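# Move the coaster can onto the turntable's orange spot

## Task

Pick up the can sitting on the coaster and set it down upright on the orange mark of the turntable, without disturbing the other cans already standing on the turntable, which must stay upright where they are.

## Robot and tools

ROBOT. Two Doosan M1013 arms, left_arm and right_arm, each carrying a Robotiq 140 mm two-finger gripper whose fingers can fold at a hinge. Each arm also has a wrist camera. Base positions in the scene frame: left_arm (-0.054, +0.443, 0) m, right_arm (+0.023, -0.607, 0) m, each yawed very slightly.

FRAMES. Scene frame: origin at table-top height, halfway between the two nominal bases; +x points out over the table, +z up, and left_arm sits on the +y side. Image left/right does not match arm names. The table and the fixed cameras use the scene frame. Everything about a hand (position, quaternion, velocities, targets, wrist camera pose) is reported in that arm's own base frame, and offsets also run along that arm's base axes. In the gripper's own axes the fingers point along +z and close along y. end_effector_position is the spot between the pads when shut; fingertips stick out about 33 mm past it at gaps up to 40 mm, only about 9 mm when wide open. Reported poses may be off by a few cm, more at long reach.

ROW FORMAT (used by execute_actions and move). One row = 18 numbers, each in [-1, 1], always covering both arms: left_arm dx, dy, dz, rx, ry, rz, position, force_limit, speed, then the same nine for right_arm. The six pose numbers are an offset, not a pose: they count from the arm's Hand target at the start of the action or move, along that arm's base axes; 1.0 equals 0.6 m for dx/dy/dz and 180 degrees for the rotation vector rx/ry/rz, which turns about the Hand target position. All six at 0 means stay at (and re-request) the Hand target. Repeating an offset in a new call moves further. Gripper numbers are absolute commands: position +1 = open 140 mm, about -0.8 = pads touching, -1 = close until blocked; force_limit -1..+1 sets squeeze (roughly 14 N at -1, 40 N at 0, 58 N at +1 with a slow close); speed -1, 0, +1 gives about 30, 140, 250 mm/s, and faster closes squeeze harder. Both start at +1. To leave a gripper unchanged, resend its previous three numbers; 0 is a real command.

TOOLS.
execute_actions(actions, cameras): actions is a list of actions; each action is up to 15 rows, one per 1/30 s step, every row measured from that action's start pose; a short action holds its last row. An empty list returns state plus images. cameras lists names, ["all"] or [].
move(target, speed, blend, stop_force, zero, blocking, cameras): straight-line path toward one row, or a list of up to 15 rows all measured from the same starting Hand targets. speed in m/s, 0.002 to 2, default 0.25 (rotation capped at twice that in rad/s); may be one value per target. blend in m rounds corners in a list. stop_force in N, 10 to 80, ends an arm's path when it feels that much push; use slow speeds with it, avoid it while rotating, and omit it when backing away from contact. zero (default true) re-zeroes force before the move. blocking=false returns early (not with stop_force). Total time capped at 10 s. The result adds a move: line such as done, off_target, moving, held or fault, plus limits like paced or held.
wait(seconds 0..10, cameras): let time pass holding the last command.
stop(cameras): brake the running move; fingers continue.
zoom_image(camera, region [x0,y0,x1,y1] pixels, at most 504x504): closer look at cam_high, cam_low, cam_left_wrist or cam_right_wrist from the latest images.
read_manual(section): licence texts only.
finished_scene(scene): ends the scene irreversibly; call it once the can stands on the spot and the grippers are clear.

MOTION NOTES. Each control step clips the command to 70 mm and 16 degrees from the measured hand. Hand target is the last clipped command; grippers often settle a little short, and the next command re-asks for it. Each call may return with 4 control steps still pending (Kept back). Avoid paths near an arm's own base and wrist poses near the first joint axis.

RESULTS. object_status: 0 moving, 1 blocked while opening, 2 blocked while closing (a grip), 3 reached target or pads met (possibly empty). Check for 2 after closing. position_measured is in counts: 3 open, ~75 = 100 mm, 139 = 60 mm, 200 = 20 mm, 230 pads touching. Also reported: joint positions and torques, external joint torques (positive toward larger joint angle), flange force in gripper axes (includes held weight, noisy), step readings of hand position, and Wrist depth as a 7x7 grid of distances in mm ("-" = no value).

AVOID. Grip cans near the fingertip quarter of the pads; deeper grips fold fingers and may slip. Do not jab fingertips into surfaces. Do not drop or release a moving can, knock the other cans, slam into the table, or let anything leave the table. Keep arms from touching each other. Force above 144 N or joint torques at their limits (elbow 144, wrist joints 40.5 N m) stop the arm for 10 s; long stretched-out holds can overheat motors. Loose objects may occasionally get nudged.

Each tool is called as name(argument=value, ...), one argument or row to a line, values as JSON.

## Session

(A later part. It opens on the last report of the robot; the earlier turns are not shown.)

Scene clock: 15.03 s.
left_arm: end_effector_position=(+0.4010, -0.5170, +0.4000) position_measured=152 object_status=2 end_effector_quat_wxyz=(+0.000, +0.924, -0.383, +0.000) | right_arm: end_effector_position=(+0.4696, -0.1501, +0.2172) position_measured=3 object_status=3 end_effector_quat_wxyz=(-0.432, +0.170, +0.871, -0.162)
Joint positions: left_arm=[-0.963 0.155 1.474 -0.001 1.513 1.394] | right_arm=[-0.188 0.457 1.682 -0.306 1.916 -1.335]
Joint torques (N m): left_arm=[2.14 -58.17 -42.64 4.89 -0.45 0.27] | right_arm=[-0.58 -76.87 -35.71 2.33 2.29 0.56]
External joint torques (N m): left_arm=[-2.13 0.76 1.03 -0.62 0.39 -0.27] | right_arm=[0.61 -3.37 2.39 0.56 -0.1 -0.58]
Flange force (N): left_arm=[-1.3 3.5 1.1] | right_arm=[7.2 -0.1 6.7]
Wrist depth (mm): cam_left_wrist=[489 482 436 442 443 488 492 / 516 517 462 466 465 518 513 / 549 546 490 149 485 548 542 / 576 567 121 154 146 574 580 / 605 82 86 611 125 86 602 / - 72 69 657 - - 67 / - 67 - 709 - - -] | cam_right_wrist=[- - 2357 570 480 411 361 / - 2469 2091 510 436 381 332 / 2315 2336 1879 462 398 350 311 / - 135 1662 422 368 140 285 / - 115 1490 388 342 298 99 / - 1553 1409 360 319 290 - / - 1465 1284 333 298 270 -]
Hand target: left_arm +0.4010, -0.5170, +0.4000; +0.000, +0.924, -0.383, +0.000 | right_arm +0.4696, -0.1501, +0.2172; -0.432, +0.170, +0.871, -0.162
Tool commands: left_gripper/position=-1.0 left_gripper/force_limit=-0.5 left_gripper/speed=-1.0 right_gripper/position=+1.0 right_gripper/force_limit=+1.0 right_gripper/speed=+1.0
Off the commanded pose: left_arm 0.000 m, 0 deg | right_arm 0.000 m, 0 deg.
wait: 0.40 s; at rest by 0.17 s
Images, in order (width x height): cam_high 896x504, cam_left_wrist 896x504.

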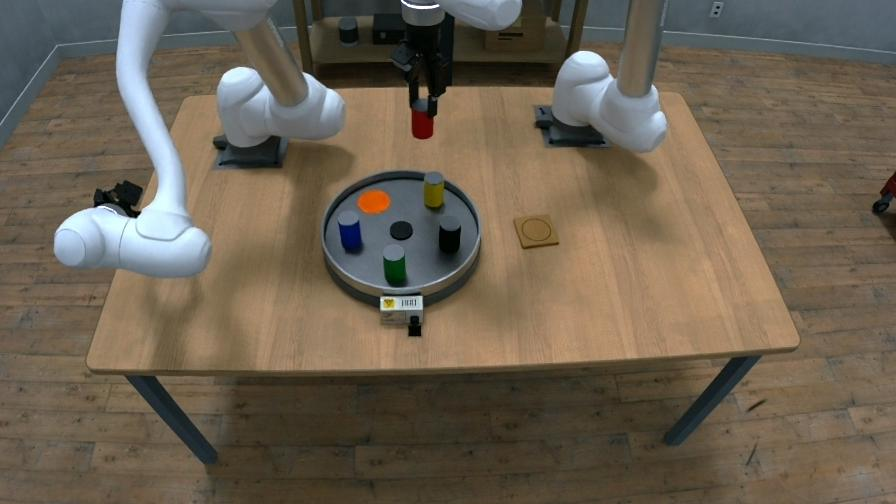

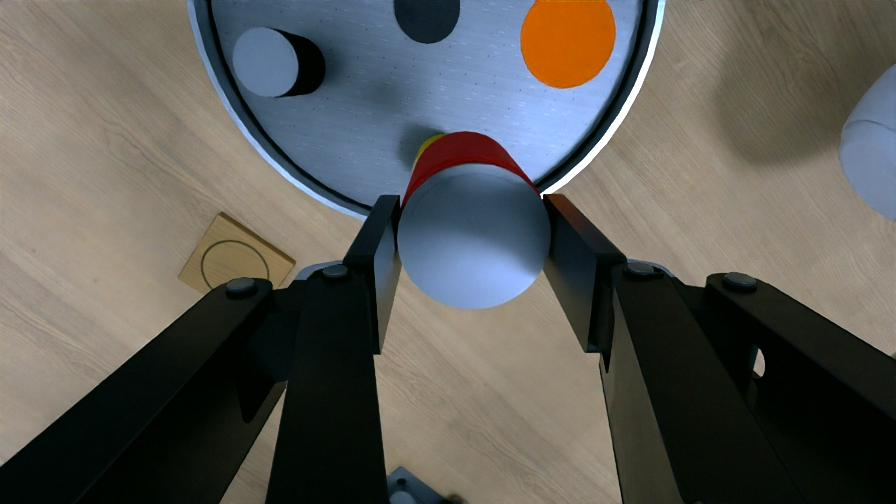

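move(
  target=[0.1543,-0.0897,-0.375,0,0,0,-1,-0.5,-1,0,0,0,0,0,0,1,1,1],
  speed=0.25,
  cameras=["cam_high", "cam_left_wrist"],
)

wait(
  seconds=0.5,
  cameras=["cam_left_wrist"],
)

wait(
  seconds=0.5,
  cameras=["cam_left_wrist"],
)

wait(
  seconds=0.5,
  cameras=["cam_left_wrist"],
)

wait(
  seconds=0.5,
  cameras=["cam_left_wrist"],
)

wait(
  seconds=0.5,
  cameras=["cam_high", "cam_left_wrist"],
)

zoom_image(
  camera="cam_high",
  region=[300, 150, 500, 350],
)

Scene clock: 19.77 s.
left_arm: end_effector_position=(+0.4936, -0.5708, +0.1751) position_measured=152 object_status=2 end_effector_quat_wxyz=(+0.000, +0.924, -0.383, +0.000) | right_arm: end_effector_position=(+0.4696, -0.1501, +0.2172) position_measured=3 object_status=3 end_effector_quat_wxyz=(-0.432, +0.170, +0.871, -0.162)
Joint positions: left_arm=[-0.903 0.395 1.574 -0.001 1.172 1.454] | right_arm=[-0.188 0.457 1.682 -0.306 1.916 -1.335]
Joint torques (N m): left_arm=[2.4 -78.72 -39.34 4.51 -0.31 0.27] | right_arm=[-0.27 -77.34 -35.76 2.35 2.29 0.52]
External joint torques (N m): left_arm=[-2.36 0.63 0.95 -0.57 0.27 -0.27] | right_arm=[0.24 -2.39 2.54 0.53 -0.12 -0.54]
Flange force (N): left_arm=[-1.4 3.4 0.9] | right_arm=[5.7 -0.1 6.7]
Wrist depth (mm): cam_left_wrist=[229 233 233 233 233 234 231 / 241 245 245 240 245 246 243 / 255 258 259 149 257 234 175 / 326 273 110 154 146 271 180 / 348 82 86 291 126 86 346 / - 72 69 306 227 - 67 / - 67 - 318 218 - -] | cam_right_wrist=[- 2517 2336 572 480 410 361 / - 2619 2058 510 434 380 336 / - 2197 1879 461 400 350 312 / - 135 1651 422 367 140 284 / - 115 1525 388 343 299 99 / - 1562 1394 360 317 290 - / - 1448 1277 333 298 271 -]
Hand target: left_arm +0.4936, -0.5709, +0.1750; +0.000, +0.924, -0.383, +0.000 | right_arm +0.4696, -0.1501, +0.2172; -0.432, +0.170, +0.871, -0.162
Off the commanded pose: left_arm 0.000 m, 0 deg | right_arm 0.000 m, 0 deg.
move: done
Images, in order (width x height): cam_high 896x504, cam_left_wrist 896x504.

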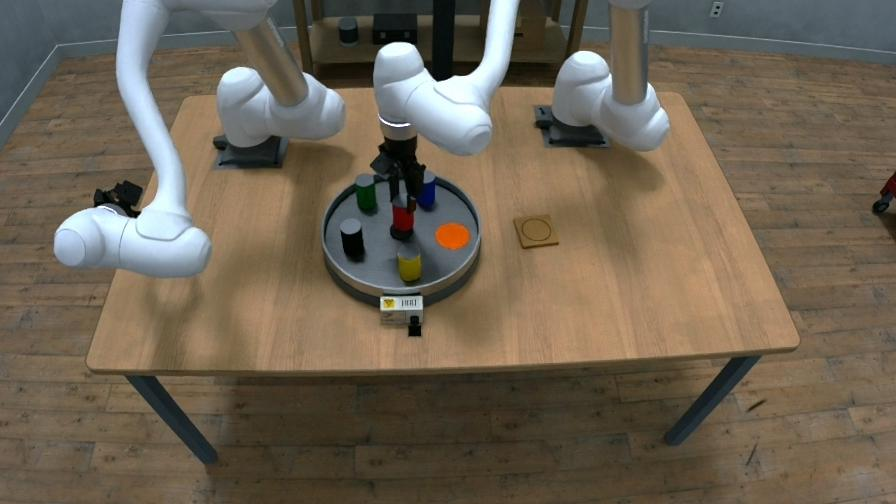

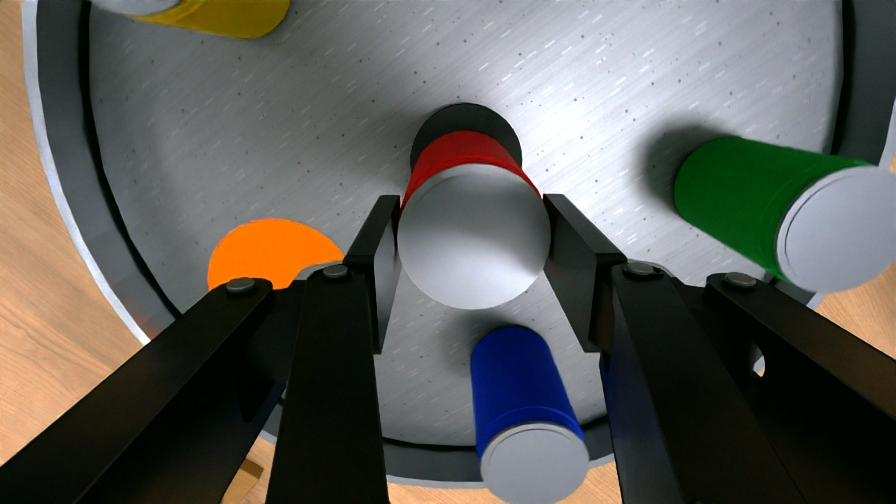

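Scene clock: 20.27 s.
left_arm: end_effector_position=(+0.4936, -0.5709, +0.1750) position_measured=152 object_status=2 end_effector_quat_wxyz=(+0.000, +0.924, -0.383, +0.000) | right_arm: end_effector_position=(+0.4696, -0.1501, +0.2172) position_measured=3 object_status=3 end_effector_quat_wxyz=(-0.432, +0.170, +0.871, -0.162)
Joint positions: left_arm=[-0.903 0.395 1.574 -0.001 1.172 1.454] | right_arm=[-0.188 0.457 1.682 -0.306 1.916 -1.335]
Joint torques (N m): left_arm=[2.25 -78.53 -39.4 4.64 -0.34 0.26] | right_arm=[0.07 -77.45 -35.71 2.33 2.36 0.6]
External joint torques (N m): left_arm=[-2.24 0.56 1 -0.69 0.29 -0.26] | right_arm=[-0.12 -2.23 2.44 0.55 -0.19 -0.62]
Flange force (N): left_arm=[-1.5 3.2 0.9] | right_arm=[5.2 -0.6 6.6]
Wrist depth (mm): cam_left_wrist=[155 228 233 233 233 228 155 / 160 188 245 240 246 241 161 / 243 259 259 148 257 260 256 / 324 274 122 154 147 272 273 / 349 82 86 291 126 86 346 / - 72 65 311 311 - 67 / - 67 - 323 - - -] | cam_right_wrist=[- - 2216 570 477 410 359 / - 2619 2010 509 436 376 334 / - 2197 1826 462 399 352 313 / - 135 1631 422 368 141 286 / - 115 1473 387 342 299 99 / - 1543 1394 358 320 289 - / - 1457 1247 332 301 270 -]
Hand target: left_arm +0.4936, -0.5709, +0.1750; +0.000, +0.924, -0.383, +0.000 | right_arm +0.4696, -0.1501, +0.2172; -0.432, +0.170, +0.871, -0.162
Tool commands: left_gripper/position=-1.0 left_gripper/force_limit=-0.5 left_gripper/speed=-1.0 right_gripper/position=+1.0 right_gripper/force_limit=+1.0 right_gripper/speed=+1.0
Off the commanded pose: left_arm 0.000 m, 0 deg | right_arm 0.000 m, 0 deg.
wait: 0.50 s; at rest by 0.17 s
Images, in order (width x height): cam_left_wrist 896x504.

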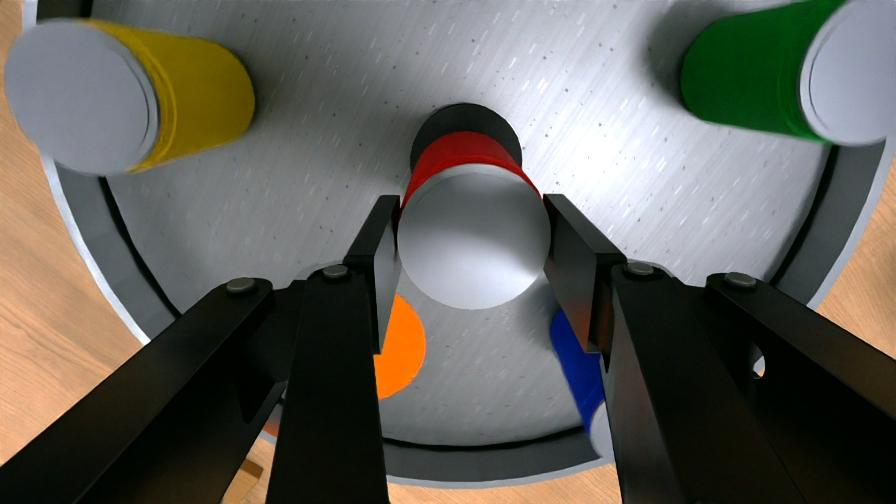

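Scene clock: 20.77 s.
left_arm: end_effector_position=(+0.4936, -0.5709, +0.1750) position_measured=152 object_status=2 end_effector_quat_wxyz=(+0.000, +0.924, -0.383, +0.000) | right_arm: end_effector_position=(+0.4696, -0.1501, +0.2172) position_measured=3 object_status=3 end_effector_quat_wxyz=(-0.432, +0.170, +0.871, -0.162)
Joint positions: left_arm=[-0.903 0.395 1.574 -0.001 1.172 1.454] | right_arm=[-0.188 0.457 1.682 -0.306 1.916 -1.335]
Joint torques (N m): left_arm=[2.17 -78.48 -39.37 4.61 -0.42 0.25] | right_arm=[-0.36 -77.07 -35.73 2.33 2.33 0.56]
External joint torques (N m): left_arm=[-2.17 0.44 0.95 -0.66 0.37 -0.25] | right_arm=[0.33 -2.69 2.54 0.55 -0.16 -0.58]
Flange force (N): left_arm=[-1.5 3.1 0.6] | right_arm=[6.1 -0.1 6.8]
Wrist depth (mm): cam_left_wrist=[229 233 232 233 233 234 231 / 240 245 245 241 246 246 243 / 244 234 259 149 257 260 256 / 181 186 122 154 146 259 272 / 349 82 86 294 126 86 346 / - 72 65 317 312 - 67 / - 67 - 322 - - -] | cam_right_wrist=[2216 - 2336 569 478 412 360 / 2274 2542 2074 510 434 378 334 / - 2274 1826 464 400 350 312 / - 135 1684 421 368 140 286 / - 115 1507 390 342 298 99 / - 1553 1379 357 317 290 - / - 1448 1284 333 299 271 -]
Hand target: left_arm +0.4936, -0.5709, +0.1750; +0.000, +0.924, -0.383, +0.000 | right_arm +0.4696, -0.1501, +0.2172; -0.432, +0.170, +0.871, -0.162
Tool commands: left_gripper/position=-1.0 left_gripper/force_limit=-0.5 left_gripper/speed=-1.0 right_gripper/position=+1.0 right_gripper/force_limit=+1.0 right_gripper/speed=+1.0
Off the commanded pose: left_arm 0.000 m, 0 deg | right_arm 0.000 m, 0 deg.
wait: 0.50 s; at rest by 0.17 s
Images, in order (width x height): cam_left_wrist 896x504.

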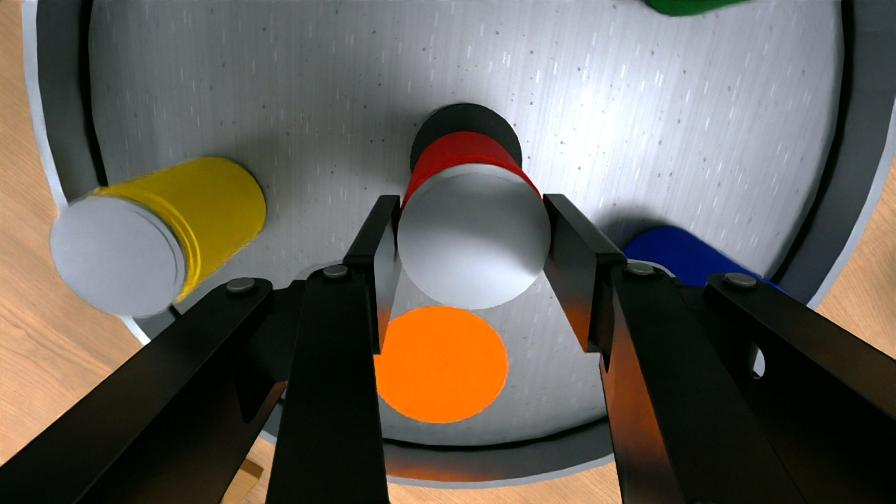

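Scene clock: 21.27 s.
left_arm: end_effector_position=(+0.4936, -0.5709, +0.1750) position_measured=152 object_status=2 end_effector_quat_wxyz=(+0.000, +0.924, -0.383, +0.000) | right_arm: end_effector_position=(+0.4696, -0.1501, +0.2172) position_measured=3 object_status=3 end_effector_quat_wxyz=(-0.432, +0.170, +0.871, -0.162)
Joint positions: left_arm=[-0.903 0.395 1.574 -0.001 1.172 1.454] | right_arm=[-0.188 0.457 1.682 -0.306 1.916 -1.335]
Joint torques (N m): left_arm=[2.06 -78.64 -39.29 4.59 -0.35 0.24] | right_arm=[-1.03 -77.65 -35.69 2.36 2.33 0.58]
External joint torques (N m): left_arm=[-2.02 0.4 0.82 -0.64 0.3 -0.24] | right_arm=[1.1 -2.42 2.38 0.53 -0.15 -0.6]
Flange force (N): left_arm=[-1.3 2.9 0.6] | right_arm=[5.9 0.8 6.0]
Wrist depth (mm): cam_left_wrist=[230 233 233 233 233 233 231 / 241 245 245 240 245 244 244 / 255 259 258 149 256 217 174 / 325 272 122 154 147 268 180 / 348 82 86 291 114 86 346 / - 72 69 312 - - 67 / - 67 - 323 - - -] | cam_right_wrist=[- - 2379 571 477 412 360 / - 2401 2026 507 434 379 334 / 1964 2235 1826 458 400 350 314 / 1893 135 1641 421 371 140 285 / - 115 1482 388 341 298 99 / - 1543 1394 359 320 290 - / - 1440 1277 331 299 271 -]
Hand target: left_arm +0.4936, -0.5709, +0.1750; +0.000, +0.924, -0.383, +0.000 | right_arm +0.4696, -0.1501, +0.2172; -0.432, +0.170, +0.871, -0.162
Tool commands: left_gripper/position=-1.0 left_gripper/force_limit=-0.5 left_gripper/speed=-1.0 right_gripper/position=+1.0 right_gripper/force_limit=+1.0 right_gripper/speed=+1.0
Off the commanded pose: left_arm 0.000 m, 0 deg | right_arm 0.000 m, 0 deg.
wait: 0.50 s; at rest by 0.17 s
Images, in order (width x height): cam_left_wrist 896x504.

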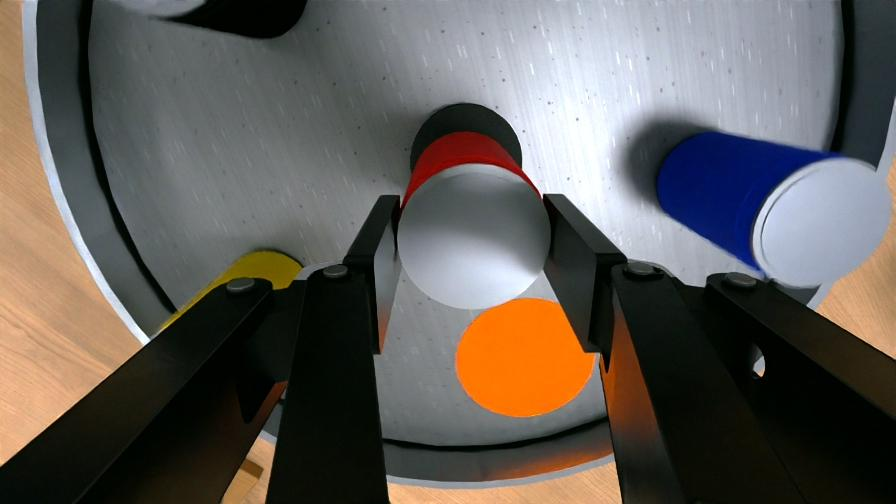

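Scene clock: 21.77 s.
left_arm: end_effector_position=(+0.4936, -0.5709, +0.1750) position_measured=152 object_status=2 end_effector_quat_wxyz=(+0.000, +0.924, -0.383, +0.000) | right_arm: end_effector_position=(+0.4696, -0.1501, +0.2172) position_measured=3 object_status=3 end_effector_quat_wxyz=(-0.432, +0.170, +0.871, -0.162)
Joint positions: left_arm=[-0.903 0.395 1.574 -0.001 1.172 1.454] | right_arm=[-0.188 0.457 1.682 -0.306 1.916 -1.335]
Joint torques (N m): left_arm=[2.33 -78.71 -39.44 4.48 -0.43 0.23] | right_arm=[-0.11 -77.01 -35.57 2.35 2.31 0.55]
External joint torques (N m): left_arm=[-2.33 0.72 1.04 -0.54 0.38 -0.23] | right_arm=[0.12 -2.83 2.36 0.53 -0.13 -0.57]
Flange force (N): left_arm=[-1.3 3.3 0.9] | right_arm=[6.1 -0.5 6.6]
Wrist depth (mm): cam_left_wrist=[154 212 233 233 234 211 153 / 162 171 245 241 246 215 161 / 244 259 258 149 256 259 256 / 324 274 121 154 147 272 271 / 349 82 86 292 125 86 346 / - 72 69 312 313 - 67 / - 67 - 321 - - -] | cam_right_wrist=[- - 2315 567 480 412 360 / - 2423 2058 511 435 380 334 / - 2197 1852 461 399 349 312 / 1879 135 1651 422 369 141 286 / - 115 1499 388 342 298 99 / - 1562 1379 358 318 290 - / - 1448 1284 333 300 271 -]
Hand target: left_arm +0.4936, -0.5709, +0.1750; +0.000, +0.924, -0.383, +0.000 | right_arm +0.4696, -0.1501, +0.2172; -0.432, +0.170, +0.871, -0.162
Tool commands: left_gripper/position=-1.0 left_gripper/force_limit=-0.5 left_gripper/speed=-1.0 right_gripper/position=+1.0 right_gripper/force_limit=+1.0 right_gripper/speed=+1.0
Off the commanded pose: left_arm 0.000 m, 0 deg | right_arm 0.000 m, 0 deg.
wait: 0.50 s; at rest by 0.17 s
Images, in order (width x height): cam_left_wrist 896x504.

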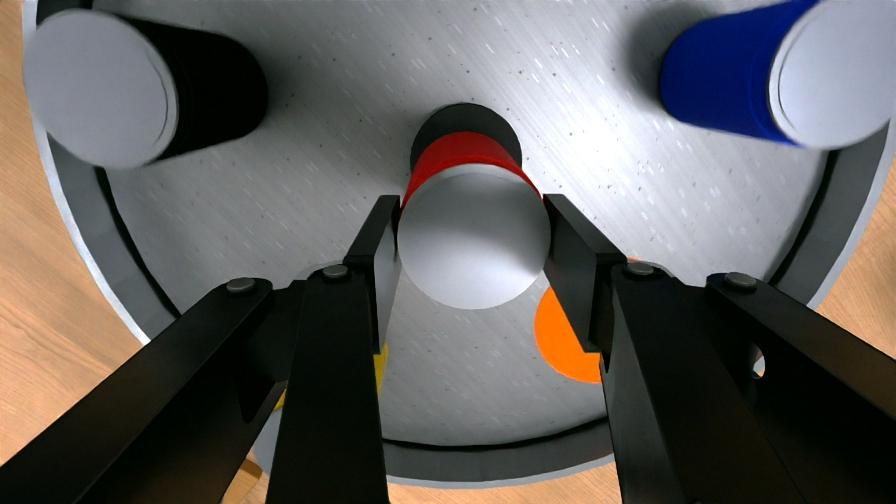

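Scene clock: 22.27 s.
left_arm: end_effector_position=(+0.4936, -0.5709, +0.1750) position_measured=152 object_status=2 end_effector_quat_wxyz=(+0.000, +0.924, -0.383, +0.000) | right_arm: end_effector_position=(+0.4696, -0.1501, +0.2172) position_measured=3 object_status=3 end_effector_quat_wxyz=(-0.432, +0.170, +0.871, -0.162)
Joint positions: left_arm=[-0.903 0.395 1.574 -0.001 1.172 1.454] | right_arm=[-0.188 0.457 1.682 -0.306 1.916 -1.335]
Joint torques (N m): left_arm=[2.13 -78.49 -39.23 4.59 -0.35 0.25] | right_arm=[-0.3 -77.23 -35.75 2.37 2.39 0.54]
External joint torques (N m): left_arm=[-2.15 0.7 0.88 -0.66 0.29 -0.25] | right_arm=[0.27 -2.49 2.42 0.53 -0.22 -0.56]
Flange force (N): left_arm=[-1.1 3.1 0.9] | right_arm=[5.7 -0.1 6.6]
Wrist depth (mm): cam_left_wrist=[229 233 233 233 233 233 231 / 240 244 245 240 246 246 243 / 233 209 257 149 257 256 256 / 181 182 121 154 146 - 272 / 347 82 86 292 125 86 346 / - 72 69 259 312 - 67 / - 67 - 221 - - -] | cam_right_wrist=[- - 734 575 474 411 359 / - 2401 2042 511 433 381 334 / - 2179 1879 462 399 349 311 / - 135 1684 421 369 140 285 / - 115 1516 388 342 299 99 / - 1571 1401 358 319 290 - / - 1457 1259 333 299 270 -]
Hand target: left_arm +0.4936, -0.5709, +0.1750; +0.000, +0.924, -0.383, +0.000 | right_arm +0.4696, -0.1501, +0.2172; -0.432, +0.170, +0.871, -0.162
Tool commands: left_gripper/position=-1.0 left_gripper/force_limit=-0.5 left_gripper/speed=-1.0 right_gripper/position=+1.0 right_gripper/force_limit=+1.0 right_gripper/speed=+1.0
Off the commanded pose: left_arm 0.000 m, 0 deg | right_arm 0.000 m, 0 deg.
wait: 0.50 s; at rest by 0.17 s
Images, in order (width x height): cam_high 896x504, cam_left_wrist 896x504.

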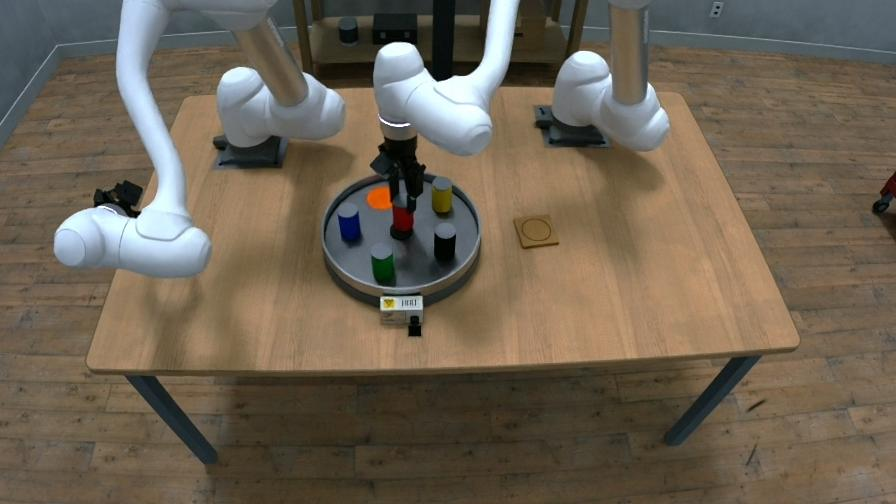

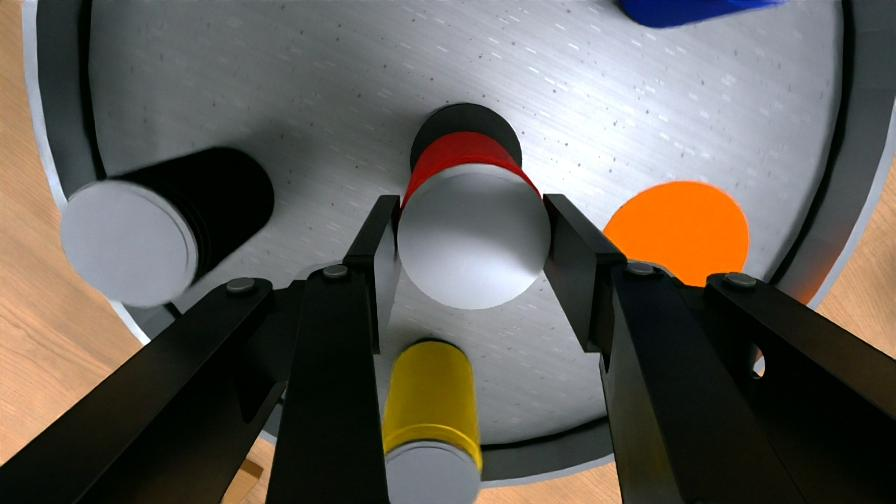

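Scaled by 2.520 from the camera's 896x504 image, which has a finer 1280x720 frame.

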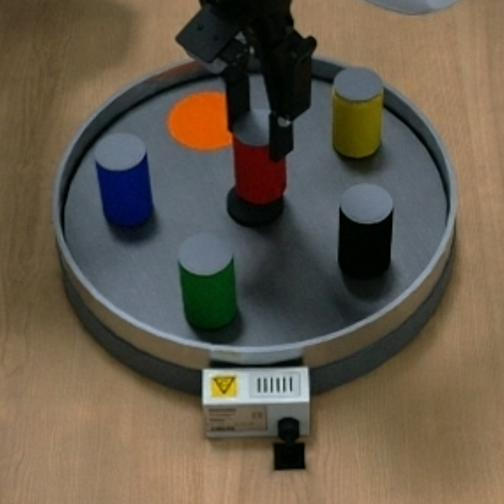

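move(
  target=[0.0095,-0.0117,0.1583,0,0,0,-1,-0.5,-1,0,0,0,0,0,0,1,1,1],
  speed=0.25,
)

wait(
  seconds=6.4,
  cameras=["cam_high"],
)

execute_actions(
  actions=[
    [[0.0004,0.0004,0,0,0,0,-1,-0.5,-1,0,0,0,0,0,0,1,1,1],[0.0013,0.0015,0,0,0,0,-1,-0.5,-1,0,0,0,0,0,0,1,1,1],[0.0028,0.0033,0,0,0,0,-1,-0.5,-1,0,0,0,0,0,0,1,1,1],[0.0048,0.006,0,0,0,0,-1,-0.5,-1,0,0,0,0,0,0,1,1,1],[0.007,0.0093,0,0,0,0,-1,-0.5,-1,0,0,0,0,0,0,1,1,1],[0.0095,0.0134,0,0,0,0,-1,-0.5,-1,0,0,0,0,0,0,1,1,1],[0.0122,0.0182,0,0,0,0,-1,-0.5,-1,0,0,0,0,0,0,1,1,1],[0.0149,0.0237,0,0,0,0,-1,-0.5,-1,0,0,0,0,0,0,1,1,1],[0.0177,0.0299,0,0,0,0,-1,-0.5,-1,0,0,0,0,0,0,1,1,1],[0.0203,0.0367,0,0,0,0,-1,-0.5,-1,0,0,0,0,0,0,1,1,1],[0.0228,0.044,0,0,0,0,-1,-0.5,-1,0,0,0,0,0,0,1,1,1],[0.0251,0.0519,0,0,0,0,-1,-0.5,-1,0,0,0,0,0,0,1,1,1],[0.0271,0.0602,0,0,0,0,-1,-0.5,-1,0,0,0,0,0,0,1,1,1],[0.0287,0.0689,0,0,0,0,-1,-0.5,-1,0,0,0,0,0,0,1,1,1],[0.03,0.078,0,0,0,0,-1,-0.5,-1,0,0,0,0,0,0,1,1,1]],
    [[0.0008,0.0094,0,0,0,0,-1,-0.5,-1,0,0,0,0,0,0,1,1,1],[0.0012,0.0189,0,0,0,0,-1,-0.5,-1,0,0,0,0,0,0,1,1,1],[0.001,0.0287,0,0,0,0,-1,-0.5,-1,0,0,0,0,0,0,1,1,1],[0.0004,0.0384,0,0,0,0,-1,-0.5,-1,0,0,0,0,0,0,1,1,1],[-0.0008,0.0482,0,0,0,0,-1,-0.5,-1,0,0,0,0,0,0,1,1,1],[-0.0026,0.0579,0,0,0,0,-1,-0.5,-1,0,0,0,0,0,0,1,1,1],[-0.0048,0.0673,0,0,0,0,-1,-0.5,-1,0,0,0,0,0,0,1,1,1],[-0.0077,0.0766,0,0,0,0,-1,-0.5,-1,0,0,0,0,0,0,1,1,1],[-0.011,0.0855,0,0,0,0,-1,-0.5,-1,0,0,0,0,0,0,1,1,1],[-0.0149,0.0939,0,0,0,0,-1,-0.5,-1,0,0,0,0,0,0,1,1,1],[-0.0193,0.1019,0,0,0,0,-1,-0.5,-1,0,0,0,0,0,0,1,1,1],[-0.0241,0.1093,0,0,0,0,-1,-0.5,-1,0,0,0,0,0,0,1,1,1],[-0.0293,0.1161,0,0,0,0,-1,-0.5,-1,0,0,0,0,0,0,1,1,1],[-0.0348,0.1222,0,0,0,0,-1,-0.5,-1,0,0,0,0,0,0,1,1,1],[-0.0407,0.1274,0,0,0,0,-1,-0.5,-1,0,0,0,0,0,0,1,1,1]],
    [[-0.0061,0.0044,0,0,0,0,-1,-0.5,-1,0,0,0,0,0,0,1,1,1],[-0.0124,0.0079,0,0,0,0,-1,-0.5,-1,0,0,0,0,0,0,1,1,1],[-0.0188,0.0103,0,0,0,0,-1,-0.5,-1,0,0,0,0,0,0,1,1,1],[-0.0252,0.0118,0,0,0,0,-1,-0.5,-1,0,0,0,0,0,0,1,1,1],[-0.0315,0.0122,0,0,0,0,-1,-0.5,-1,0,0,0,0,0,0,1,1,1],[-0.0377,0.0114,0,0,0,0,-1,-0.5,-1,0,0,0,0,0,0,1,1,1],[-0.0437,0.0099,0,0,0,0,-1,-0.5,-1,0,0,0,0,0,0,1,1,1],[-0.0497,0.0083,0,0,0,0,-1,-0.5,-1,0,0,0,0,0,0,1,1,1],[-0.0557,0.0066,0,0,0,0,-1,-0.5,-1,0,0,0,0,0,0,1,1,1],[-0.0616,0.0046,0,0,0,0,-1,-0.5,-1,0,0,0,0,0,0,1,1,1],[-0.0674,0.0025,0,0,0,0,-1,-0.5,-1,0,0,0,0,0,0,1,1,1],[-0.0732,0.0003,0,0,0,0,-1,-0.5,-1,0,0,0,0,0,0,1,1,1],[-0.0789,-0.0021,0,0,0,0,-1,-0.5,-1,0,0,0,0,0,0,1,1,1],[-0.0845,-0.0047,0,0,0,0,-1,-0.5,-1,0,0,0,0,0,0,1,1,1],[-0.0901,-0.0075,0,0,0,0,-1,-0.5,-1,0,0,0,0,0,0,1,1,1]],
    [[-0.0055,-0.0029,0,0,0,0,-1,-0.5,-1,0,0,0,0,0,0,1,1,1],[-0.0109,-0.0059,0,0,0,0,-1,-0.5,-1,0,0,0,0,0,0,1,1,1],[-0.0162,-0.0091,0,0,0,0,-1,-0.5,-1,0,0,0,0,0,0,1,1,1],[-0.0214,-0.0125,0,0,0,0,-1,-0.5,-1,0,0,0,0,0,0,1,1,1],[-0.0266,-0.016,0,0,0,0,-1,-0.5,-1,0,0,0,0,0,0,1,1,1],[-0.0316,-0.0196,0,0,0,0,-1,-0.5,-1,0,0,0,0,0,0,1,1,1],[-0.0365,-0.0234,0,0,0,0,-1,-0.5,-1,0,0,0,0,0,0,1,1,1],[-0.0413,-0.0273,0,0,0,0,-1,-0.5,-1,0,0,0,0,0,0,1,1,1],[-0.0461,-0.0313,0,0,0,0,-1,-0.5,-1,0,0,0,0,0,0,1,1,1],[-0.0507,-0.0355,0,0,0,0,-1,-0.5,-1,0,0,0,0,0,0,1,1,1],[-0.0551,-0.0398,0,0,0,0,-1,-0.5,-1,0,0,0,0,0,0,1,1,1],[-0.0586,-0.0433,0,0,0,0,-1,-0.5,-1,0,0,0,0,0,0,1,1,1],[-0.0607,-0.0456,0,0,0,0,-1,-0.5,-1,0,0,0,0,0,0,1,1,1],[-0.0618,-0.0467,0,0,0,0,-1,-0.5,-1,0,0,0,0,0,0,1,1,1],[-0.0622,-0.0472,0,0,0,0,-1,-0.5,-1,0,0,0,0,0,0,1,1,1]],
  ],
  cameras=["cam_high", "cam_left_wrist"],
)

Scene clock: 27.77 s.
left_arm: end_effector_position=(+0.4992, -0.5779, +0.2700) position_measured=152 object_status=2 end_effector_quat_wxyz=(+0.000, +0.924, -0.383, +0.000) | right_arm: end_effector_position=(+0.4696, -0.1501, +0.2172) position_measured=3 object_status=3 end_effector_quat_wxyz=(-0.432, +0.170, +0.871, -0.162)
Joint positions: left_arm=[-0.903 0.362 1.444 -0.001 1.337 1.454] | right_arm=[-0.188 0.457 1.682 -0.306 1.916 -1.335]
Joint torques (N m): left_arm=[2.06 -78.05 -40.78 4.81 -0.32 0.23] | right_arm=[-0.7 -76.84 -35.63 2.29 2.32 0.57]
External joint torques (N m): left_arm=[-2.08 1.33 0.3 -0.66 0.27 -0.23] | right_arm=[0.69 -3.06 2.32 0.6 -0.14 -0.59]
Flange force (N): left_arm=[1.3 3.1 0.4] | right_arm=[6.7 0.1 6.4]
Wrist depth (mm): cam_left_wrist=[369 320 320 321 322 286 370 / 390 255 334 334 337 255 388 / 409 355 357 149 352 355 413 / 435 383 122 154 146 373 436 / 458 82 86 401 125 86 453 / - 72 69 418 - - 67 / - 68 - 533 - - -] | cam_right_wrist=[- - 2336 576 479 411 361 / - 2542 2074 512 438 378 334 / - 2216 1813 463 396 351 311 / - 135 1729 422 370 141 287 / - 115 1490 389 343 298 99 / - 1562 1409 359 318 290 - / - 1482 1247 333 298 271 -]
Hand target: left_arm +0.4993, -0.5779, +0.2700; +0.000, +0.924, -0.383, +0.000 | right_arm +0.4696, -0.1501, +0.2172; -0.432, +0.170, +0.871, -0.162
Off the commanded pose: left_arm 0.000 m, 0 deg | right_arm 0.000 m, 0 deg.
move: done

Scene clock: 34.17 s.
left_arm: end_effector_position=(+0.4993, -0.5779, +0.2700) position_measured=152 object_status=2 end_effector_quat_wxyz=(+0.000, +0.924, -0.383, +0.000) | right_arm: end_effector_position=(+0.4696, -0.1501, +0.2172) position_measured=3 object_status=3 end_effector_quat_wxyz=(-0.432, +0.170, +0.871, -0.162)
Joint positions: left_arm=[-0.903 0.362 1.444 -0.001 1.337 1.454] | right_arm=[-0.188 0.457 1.682 -0.306 1.916 -1.335]
Joint torques (N m): left_arm=[1.99 -77.73 -41.32 4.79 -0.37 0.2] | right_arm=[-0.74 -77 -35.58 2.37 2.32 0.57]
External joint torques (N m): left_arm=[-1.95 0.56 0.7 -0.62 0.32 -0.2] | right_arm=[0.74 -2.97 2.28 0.52 -0.14 -0.59]
Flange force (N): left_arm=[-0.8 2.8 0.6] | right_arm=[6.5 0.1 6.3]
Wrist depth (mm): cam_left_wrist=[369 320 321 320 315 292 370 / 389 335 338 334 338 334 390 / 411 358 350 149 354 354 413 / 433 382 110 154 146 374 438 / 456 82 86 332 125 86 454 / - 72 69 416 - - 67 / - 67 - 528 - - -] | cam_right_wrist=[- - 2315 574 477 412 361 / - 2567 2108 509 435 380 334 / - 2161 1801 461 400 350 311 / - 135 1673 423 368 140 284 / - 115 1562 386 342 297 99 / - 1562 1357 359 319 290 - / - 1448 1265 334 300 271 -]
Hand target: left_arm +0.4993, -0.5779, +0.2700; +0.000, +0.924, -0.383, +0.000 | right_arm +0.4696, -0.1501, +0.2172; -0.432, +0.170, +0.871, -0.162
Tool commands: left_gripper/position=-1.0 left_gripper/force_limit=-0.5 left_gripper/speed=-1.0 right_gripper/position=+1.0 right_gripper/force_limit=+1.0 right_gripper/speed=+1.0
Off the commanded pose: left_arm 0.000 m, 0 deg | right_arm 0.000 m, 0 deg.
wait: 6.40 s; at rest by 0.17 s
Images, in order (width x height): cam_high 896x504.

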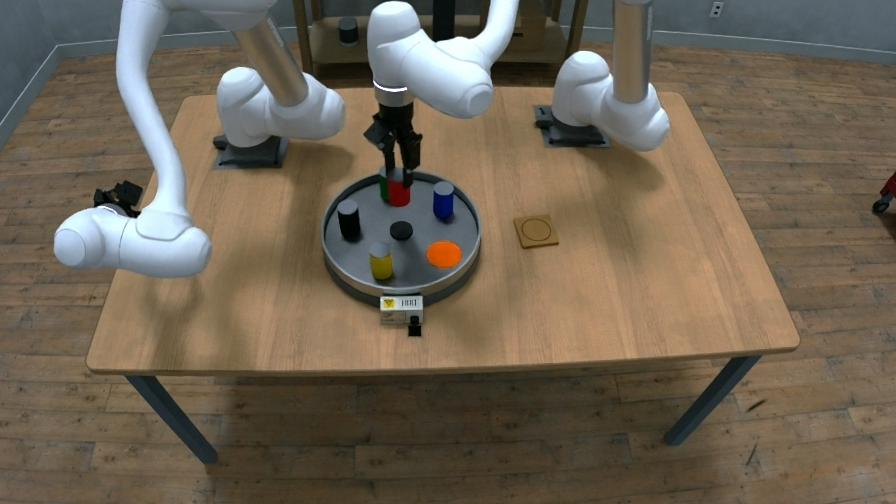

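Scene clock: 36.03 s.
left_arm: end_effector_position=(+0.4110, -0.4780, +0.2700) position_measured=152 object_status=2 end_effector_quat_wxyz=(+0.000, +0.924, -0.383, +0.000) end_effector_velocity=(-0.085, -0.072, +0.000) end_effector_angular_velocity=(+0.001, +0.001, +0.000) | right_arm: end_effector_position=(+0.4696, -0.1501, +0.2172) position_measured=3 object_status=3 end_effector_quat_wxyz=(-0.432, +0.170, +0.871, -0.162)
Joint positions: left_arm=[-0.915 0.154 1.713 -0.001 1.276 1.443] | right_arm=[-0.188 0.457 1.682 -0.306 1.916 -1.335]
Joint velocities: left_arm=[-0.176 0 0 0 0.001 -0.177] | right_arm=[within noise]
Joint torques (N m): left_arm=[1.93 -55.33 -41.02 4.69 -0.38 0.62] | right_arm=[-0.53 -77.63 -35.61 2.3 2.31 0.54]
External joint torques (N m): left_arm=[-2.32 0.39 1.05 -0.6 0.31 -0.62] | right_arm=[0.59 -2.54 2.26 0.6 -0.13 -0.57]
External joint torques at the end of the 1st action: left_arm=[-2.66 -0.07 1.49 -0.58 0.35 -0.45] | right_arm=[0.34 -3.11 2.33 0.55 -0.23 -0.56]
External joint torques at the end of the 2nd action: left_arm=[-1.9 0.71 0.31 -0.64 0.26 -0.52] | right_arm=[0.17 -2.91 2.35 0.51 -0.17 -0.58]
External joint torques at the end of the 3rd action: left_arm=[-1.47 -0.14 1.7 -0.59 0.38 -0.83] | right_arm=[0.19 -2.34 2.47 0.57 -0.19 -0.57]
Flange force (N): left_arm=[-1.8 4.5 1.0] | right_arm=[5.8 0.2 6.0]
Flange force at the end of the 1st action (N): left_arm=[-3.4 4.1 1.3] | right_arm=[6.5 -0.3 6.7]
Flange force at the end of the 2nd action (N): left_arm=[0.6 3.5 0.3] | right_arm=[6.2 -0.5 6.6]
Flange force at the end of the 3rd action (N): left_arm=[-3.5 3.6 1.5] | right_arm=[5.5 -0.2 6.6]
Wrist depth (mm): cam_left_wrist=[369 292 279 321 322 298 367 / 388 386 340 336 341 335 389 / 411 411 351 149 354 409 412 / 432 430 121 154 147 431 436 / 459 82 86 465 125 86 455 / - 72 69 496 - - 67 / - 67 - 533 - - -] | cam_right_wrist=[- - 2315 579 476 412 361 / - 2729 2108 513 437 378 334 / - 2216 1813 462 399 349 312 / - 135 1695 424 365 140 286 / - 115 1490 389 342 299 99 / - 1562 1372 357 320 290 - / - 1440 1265 333 299 271 -]
Hand target: left_arm +0.4015, -0.4875, +0.2700; +0.000, +0.924, -0.383, +0.000 | right_arm +0.4696, -0.1501, +0.2172; -0.432, +0.170, +0.871, -0.162
Off the commanded pose: left_arm 0.013 m, 0 deg | right_arm 0.000 m, 0 deg.
Kept back: 4 steps.
Step readings (end_effector_position of left_arm | right_arm; steps 1 to 15: 1st action; 16 to 30: 2nd action; 31 to 45: 3rd action; 46 to 56: 4th action):
0: (+0.4993, -0.5779, +0.2700) | (+0.4696, -0.1501, +0.2172)
1: (+0.4993, -0.5779, +0.2700) | (+0.4696, -0.1501, +0.2172)
2: (+0.4994, -0.5778, +0.2700) | (+0.4696, -0.1501, +0.2172)
4: (+0.5006, -0.5766, +0.2700) | (+0.4696, -0.1501, +0.2172)
8: (+0.5054, -0.5691, +0.2700) | (+0.4696, -0.1501, +0.2172)
15: (+0.5154, -0.5417, +0.2699) | (+0.4696, -0.1501, +0.2172)
16: (+0.5165, -0.5355, +0.2699) | (+0.4696, -0.1501, +0.2172)
17: (+0.5171, -0.5307, +0.2699) | (+0.4696, -0.1501, +0.2172)
19: (+0.5178, -0.5190, +0.2699) | (+0.4696, -0.1501, +0.2172)
23: (+0.5156, -0.4967, +0.2699) | (+0.4696, -0.1501, +0.2172)
30: (+0.5002, -0.4623, +0.2698) | (+0.4696, -0.1501, +0.2172)
31: (+0.4962, -0.4579, +0.2699) | (+0.4696, -0.1501, +0.2172)
32: (+0.4932, -0.4549, +0.2699) | (+0.4696, -0.1501, +0.2172)
34: (+0.4854, -0.4497, +0.2699) | (+0.4696, -0.1501, +0.2172)
38: (+0.4700, -0.4479, +0.2700) | (+0.4696, -0.1501, +0.2172)
45: (+0.4457, -0.4558, +0.2700) | (+0.4696, -0.1501, +0.2172)
46: (+0.4416, -0.4577, +0.2700) | (+0.4696, -0.1501, +0.2172)
47: (+0.4386, -0.4592, +0.2700) | (+0.4696, -0.1501, +0.2172)
49: (+0.4317, -0.4630, +0.2700) | (+0.4696, -0.1501, +0.2172)
53: (+0.4196, -0.4711, +0.2700) | (+0.4696, -0.1501, +0.2172)
Images, in order (width x height): cam_high 896x504, cam_left_wrist 896x504.

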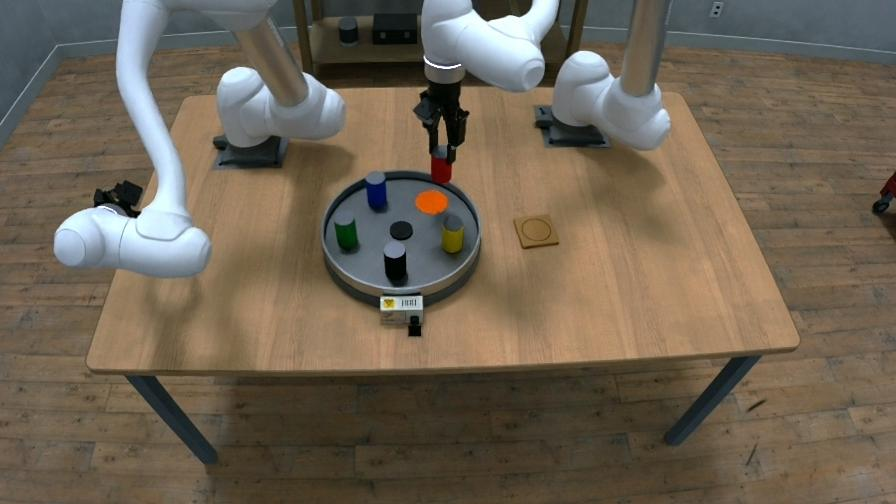

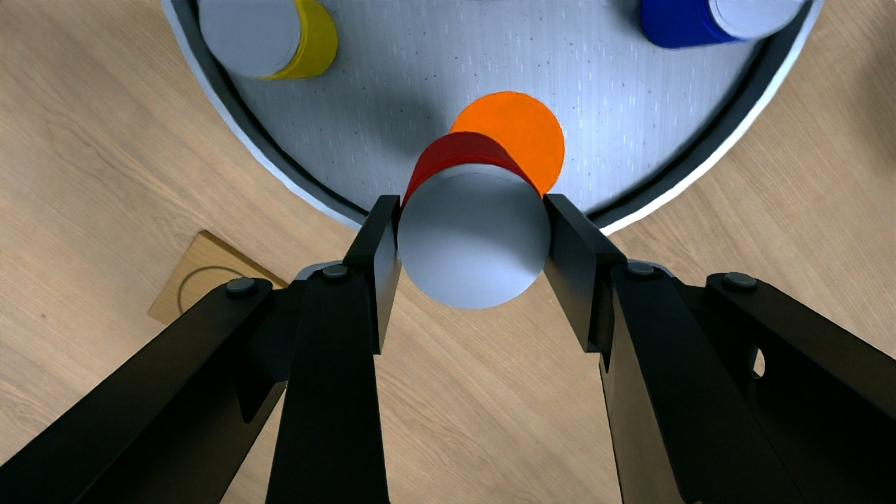

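move(
  target=[
    [0.1597,-0.147,0,0,0,0,-1,-0.5,-1,0,0,0,0,0,0,1,1,1],
    [0.1597,-0.147,-0.1633,0,0,0,-1,-0.5,-1,0,0,0,0,0,0,1,1,1],
  ],
  speed=0.25,
  blend=0.03,
)

move(
  target=[0,0,0.01,0,0,0,-1,-0.5,-1,0,0,0,0,0,0,1,1,1],
  speed=0.002,
  cameras=["cam_left_wrist"],
)

move(
  target=[0,0,-0.01,0,0,0,-1,-0.5,-1,0,0,0,0,0,0,1,1,1],
  speed=0.002,
  blocking=false,
)

Scene clock: 39.80 s.
left_arm: end_effector_position=(+0.4973, -0.5757, +0.1721) position_measured=152 object_status=2 end_effector_quat_wxyz=(+0.000, +0.924, -0.383, +0.000) | right_arm: end_effector_position=(+0.4696, -0.1501, +0.2172) position_measured=3 object_status=3 end_effector_quat_wxyz=(-0.432, +0.170, +0.871, -0.162)
Joint positions: left_arm=[-0.903 0.406 1.564 -0.001 1.172 1.454] | right_arm=[-0.188 0.457 1.682 -0.306 1.916 -1.335]
Joint torques (N m): left_arm=[2.06 -79.68 -39.18 4.55 -0.44 0.23] | right_arm=[-0.51 -77.24 -35.86 2.33 2.34 0.54]
External joint torques (N m): left_arm=[-2.05 0.58 0.68 -0.59 0.38 -0.23] | right_arm=[0.49 -2.46 2.65 0.56 -0.17 -0.56]
Flange force (N): left_arm=[-0.7 3.0 0.4] | right_arm=[6.0 0.2 6.9]
Wrist depth (mm): cam_left_wrist=[214 228 230 231 231 201 151 / 157 171 243 240 243 240 160 / 168 224 256 149 254 256 253 / 267 271 133 154 146 268 269 / 345 82 86 289 126 86 343 / - 72 69 308 308 - 67 / - 68 - 320 - - -] | cam_right_wrist=[- - 2294 571 478 410 359 / - 2379 2074 512 434 380 335 / - 2216 1865 461 400 350 313 / - 135 1684 422 369 141 286 / - 115 1482 389 342 297 99 / - 1553 1379 358 318 290 - / - 1432 1277 333 301 271 -]
Hand target: left_arm +0.4973, -0.5757, +0.1720; +0.000, +0.924, -0.383, +0.000 | right_arm +0.4696, -0.1501, +0.2172; -0.432, +0.170, +0.871, -0.162
Off the commanded pose: left_arm 0.000 m, 0 deg | right_arm 0.000 m, 0 deg.
move: done

Scene clock: 43.03 s.
left_arm: end_effector_position=(+0.4973, -0.5757, +0.1780) position_measured=152 object_status=2 end_effector_quat_wxyz=(+0.000, +0.924, -0.383, +0.000) | right_arm: end_effector_position=(+0.4696, -0.1501, +0.2172) position_measured=3 object_status=3 end_effector_quat_wxyz=(-0.432, +0.170, +0.871, -0.162)
Joint positions: left_arm=[-0.903 0.403 1.558 -0.001 1.181 1.454] | right_arm=[-0.188 0.457 1.682 -0.306 1.916 -1.335]
Joint torques (N m): left_arm=[2.18 -79.8 -39.49 4.59 -0.33 0.21] | right_arm=[-0.64 -76.97 -35.65 2.34 2.33 0.61]
External joint torques (N m): left_arm=[-2.18 0.86 0.92 -0.63 0.28 -0.21] | right_arm=[0.63 -3.13 2.35 0.54 -0.15 -0.63]
Flange force (N): left_arm=[-0.9 3.1 1.0] | right_arm=[6.8 -0.1 6.5]
Wrist depth (mm): cam_left_wrist=[230 236 236 236 236 198 155 / 240 246 248 246 250 249 242 / 172 194 262 149 259 263 257 / 185 274 121 154 146 275 277 / 351 82 86 294 126 86 347 / - 72 66 317 315 - 67 / - 67 - 329 - - -] | cam_right_wrist=[- - 2294 575 478 414 359 / - 2493 2091 510 435 377 335 / - 2255 1801 461 399 351 311 / - 135 1662 422 368 140 285 / - 115 1490 389 341 298 99 / - 1543 1409 358 319 290 - / - 1448 1284 334 297 270 -]
Hand target: left_arm +0.4973, -0.5757, +0.1780; +0.000, +0.924, -0.383, +0.000 | right_arm +0.4696, -0.1501, +0.2172; -0.432, +0.170, +0.871, -0.162
Off the commanded pose: left_arm 0.000 m, 0 deg | right_arm 0.000 m, 0 deg.
move: done
Images, in order (width x height): cam_left_wrist 896x504.

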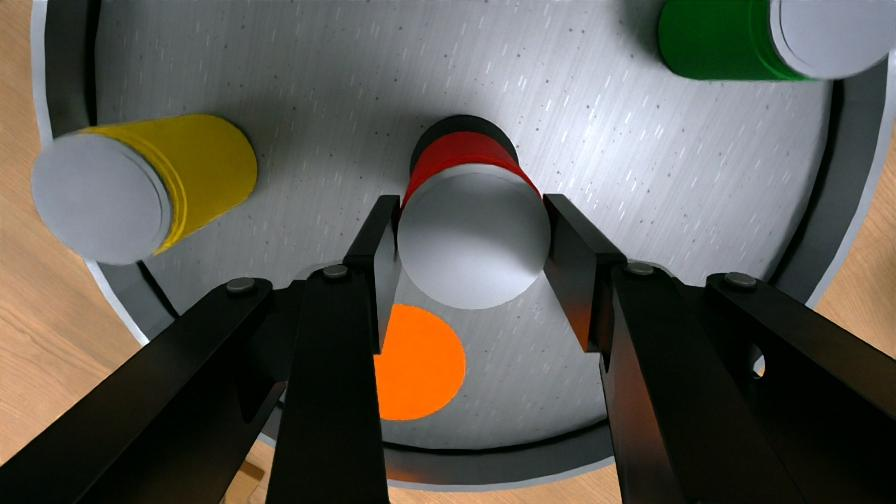

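Scene clock: 43.53 s.
left_arm: end_effector_position=(+0.4973, -0.5757, +0.1772) position_measured=152 object_status=2 end_effector_quat_wxyz=(+0.000, +0.924, -0.383, +0.000) | right_arm: end_effector_position=(+0.4696, -0.1501, +0.2172) position_measured=3 object_status=3 end_effector_quat_wxyz=(-0.432, +0.170, +0.871, -0.162)
Joint positions: left_arm=[-0.903 0.403 1.559 -0.001 1.18 1.454] | right_arm=[-0.188 0.457 1.682 -0.306 1.916 -1.335]
Joint torques (N m): left_arm=[2.2 -77.97 -39.18 4.6 -0.17 0.29] | right_arm=[-0.36 -77.47 -35.65 2.36 2.33 0.63]
External joint torques (N m): left_arm=[-2.22 -0.79 0.66 -0.65 0.11 -0.29] | right_arm=[0.28 -2.27 2.38 0.52 -0.16 -0.65]
Flange force (N): left_arm=[-2.9 3.1 0.0] | right_arm=[5.4 -0.2 6.3]
Wrist depth (mm): cam_left_wrist=[230 235 235 235 235 236 232 / 241 248 248 245 248 248 244 / 258 261 262 148 259 260 257 / 331 240 122 154 146 209 252 / 350 82 86 296 125 86 347 / - 72 69 314 - - 67 / - 67 - 327 - - -] | cam_right_wrist=[- 2357 2315 570 477 412 360 / - 2542 2108 508 433 380 334 / - 2179 1852 462 400 350 313 / - 135 1717 422 368 140 285 / - 115 1499 389 341 297 99 / - 1571 1401 358 320 290 - / - 1448 1265 334 299 271 -]
Hand target: left_arm +0.4973, -0.5757, +0.1770; +0.000, +0.924, -0.383, +0.000 | right_arm +0.4696, -0.1501, +0.2172; -0.432, +0.170, +0.871, -0.162
Tool commands: left_gripper/position=-1.0 left_gripper/force_limit=-0.5 left_gripper/speed=-1.0 right_gripper/position=+1.0 right_gripper/force_limit=+1.0 right_gripper/speed=+1.0
Off the commanded pose: left_arm 0.005 m, 0 deg | right_arm 0.000 m, 0 deg.
move: running


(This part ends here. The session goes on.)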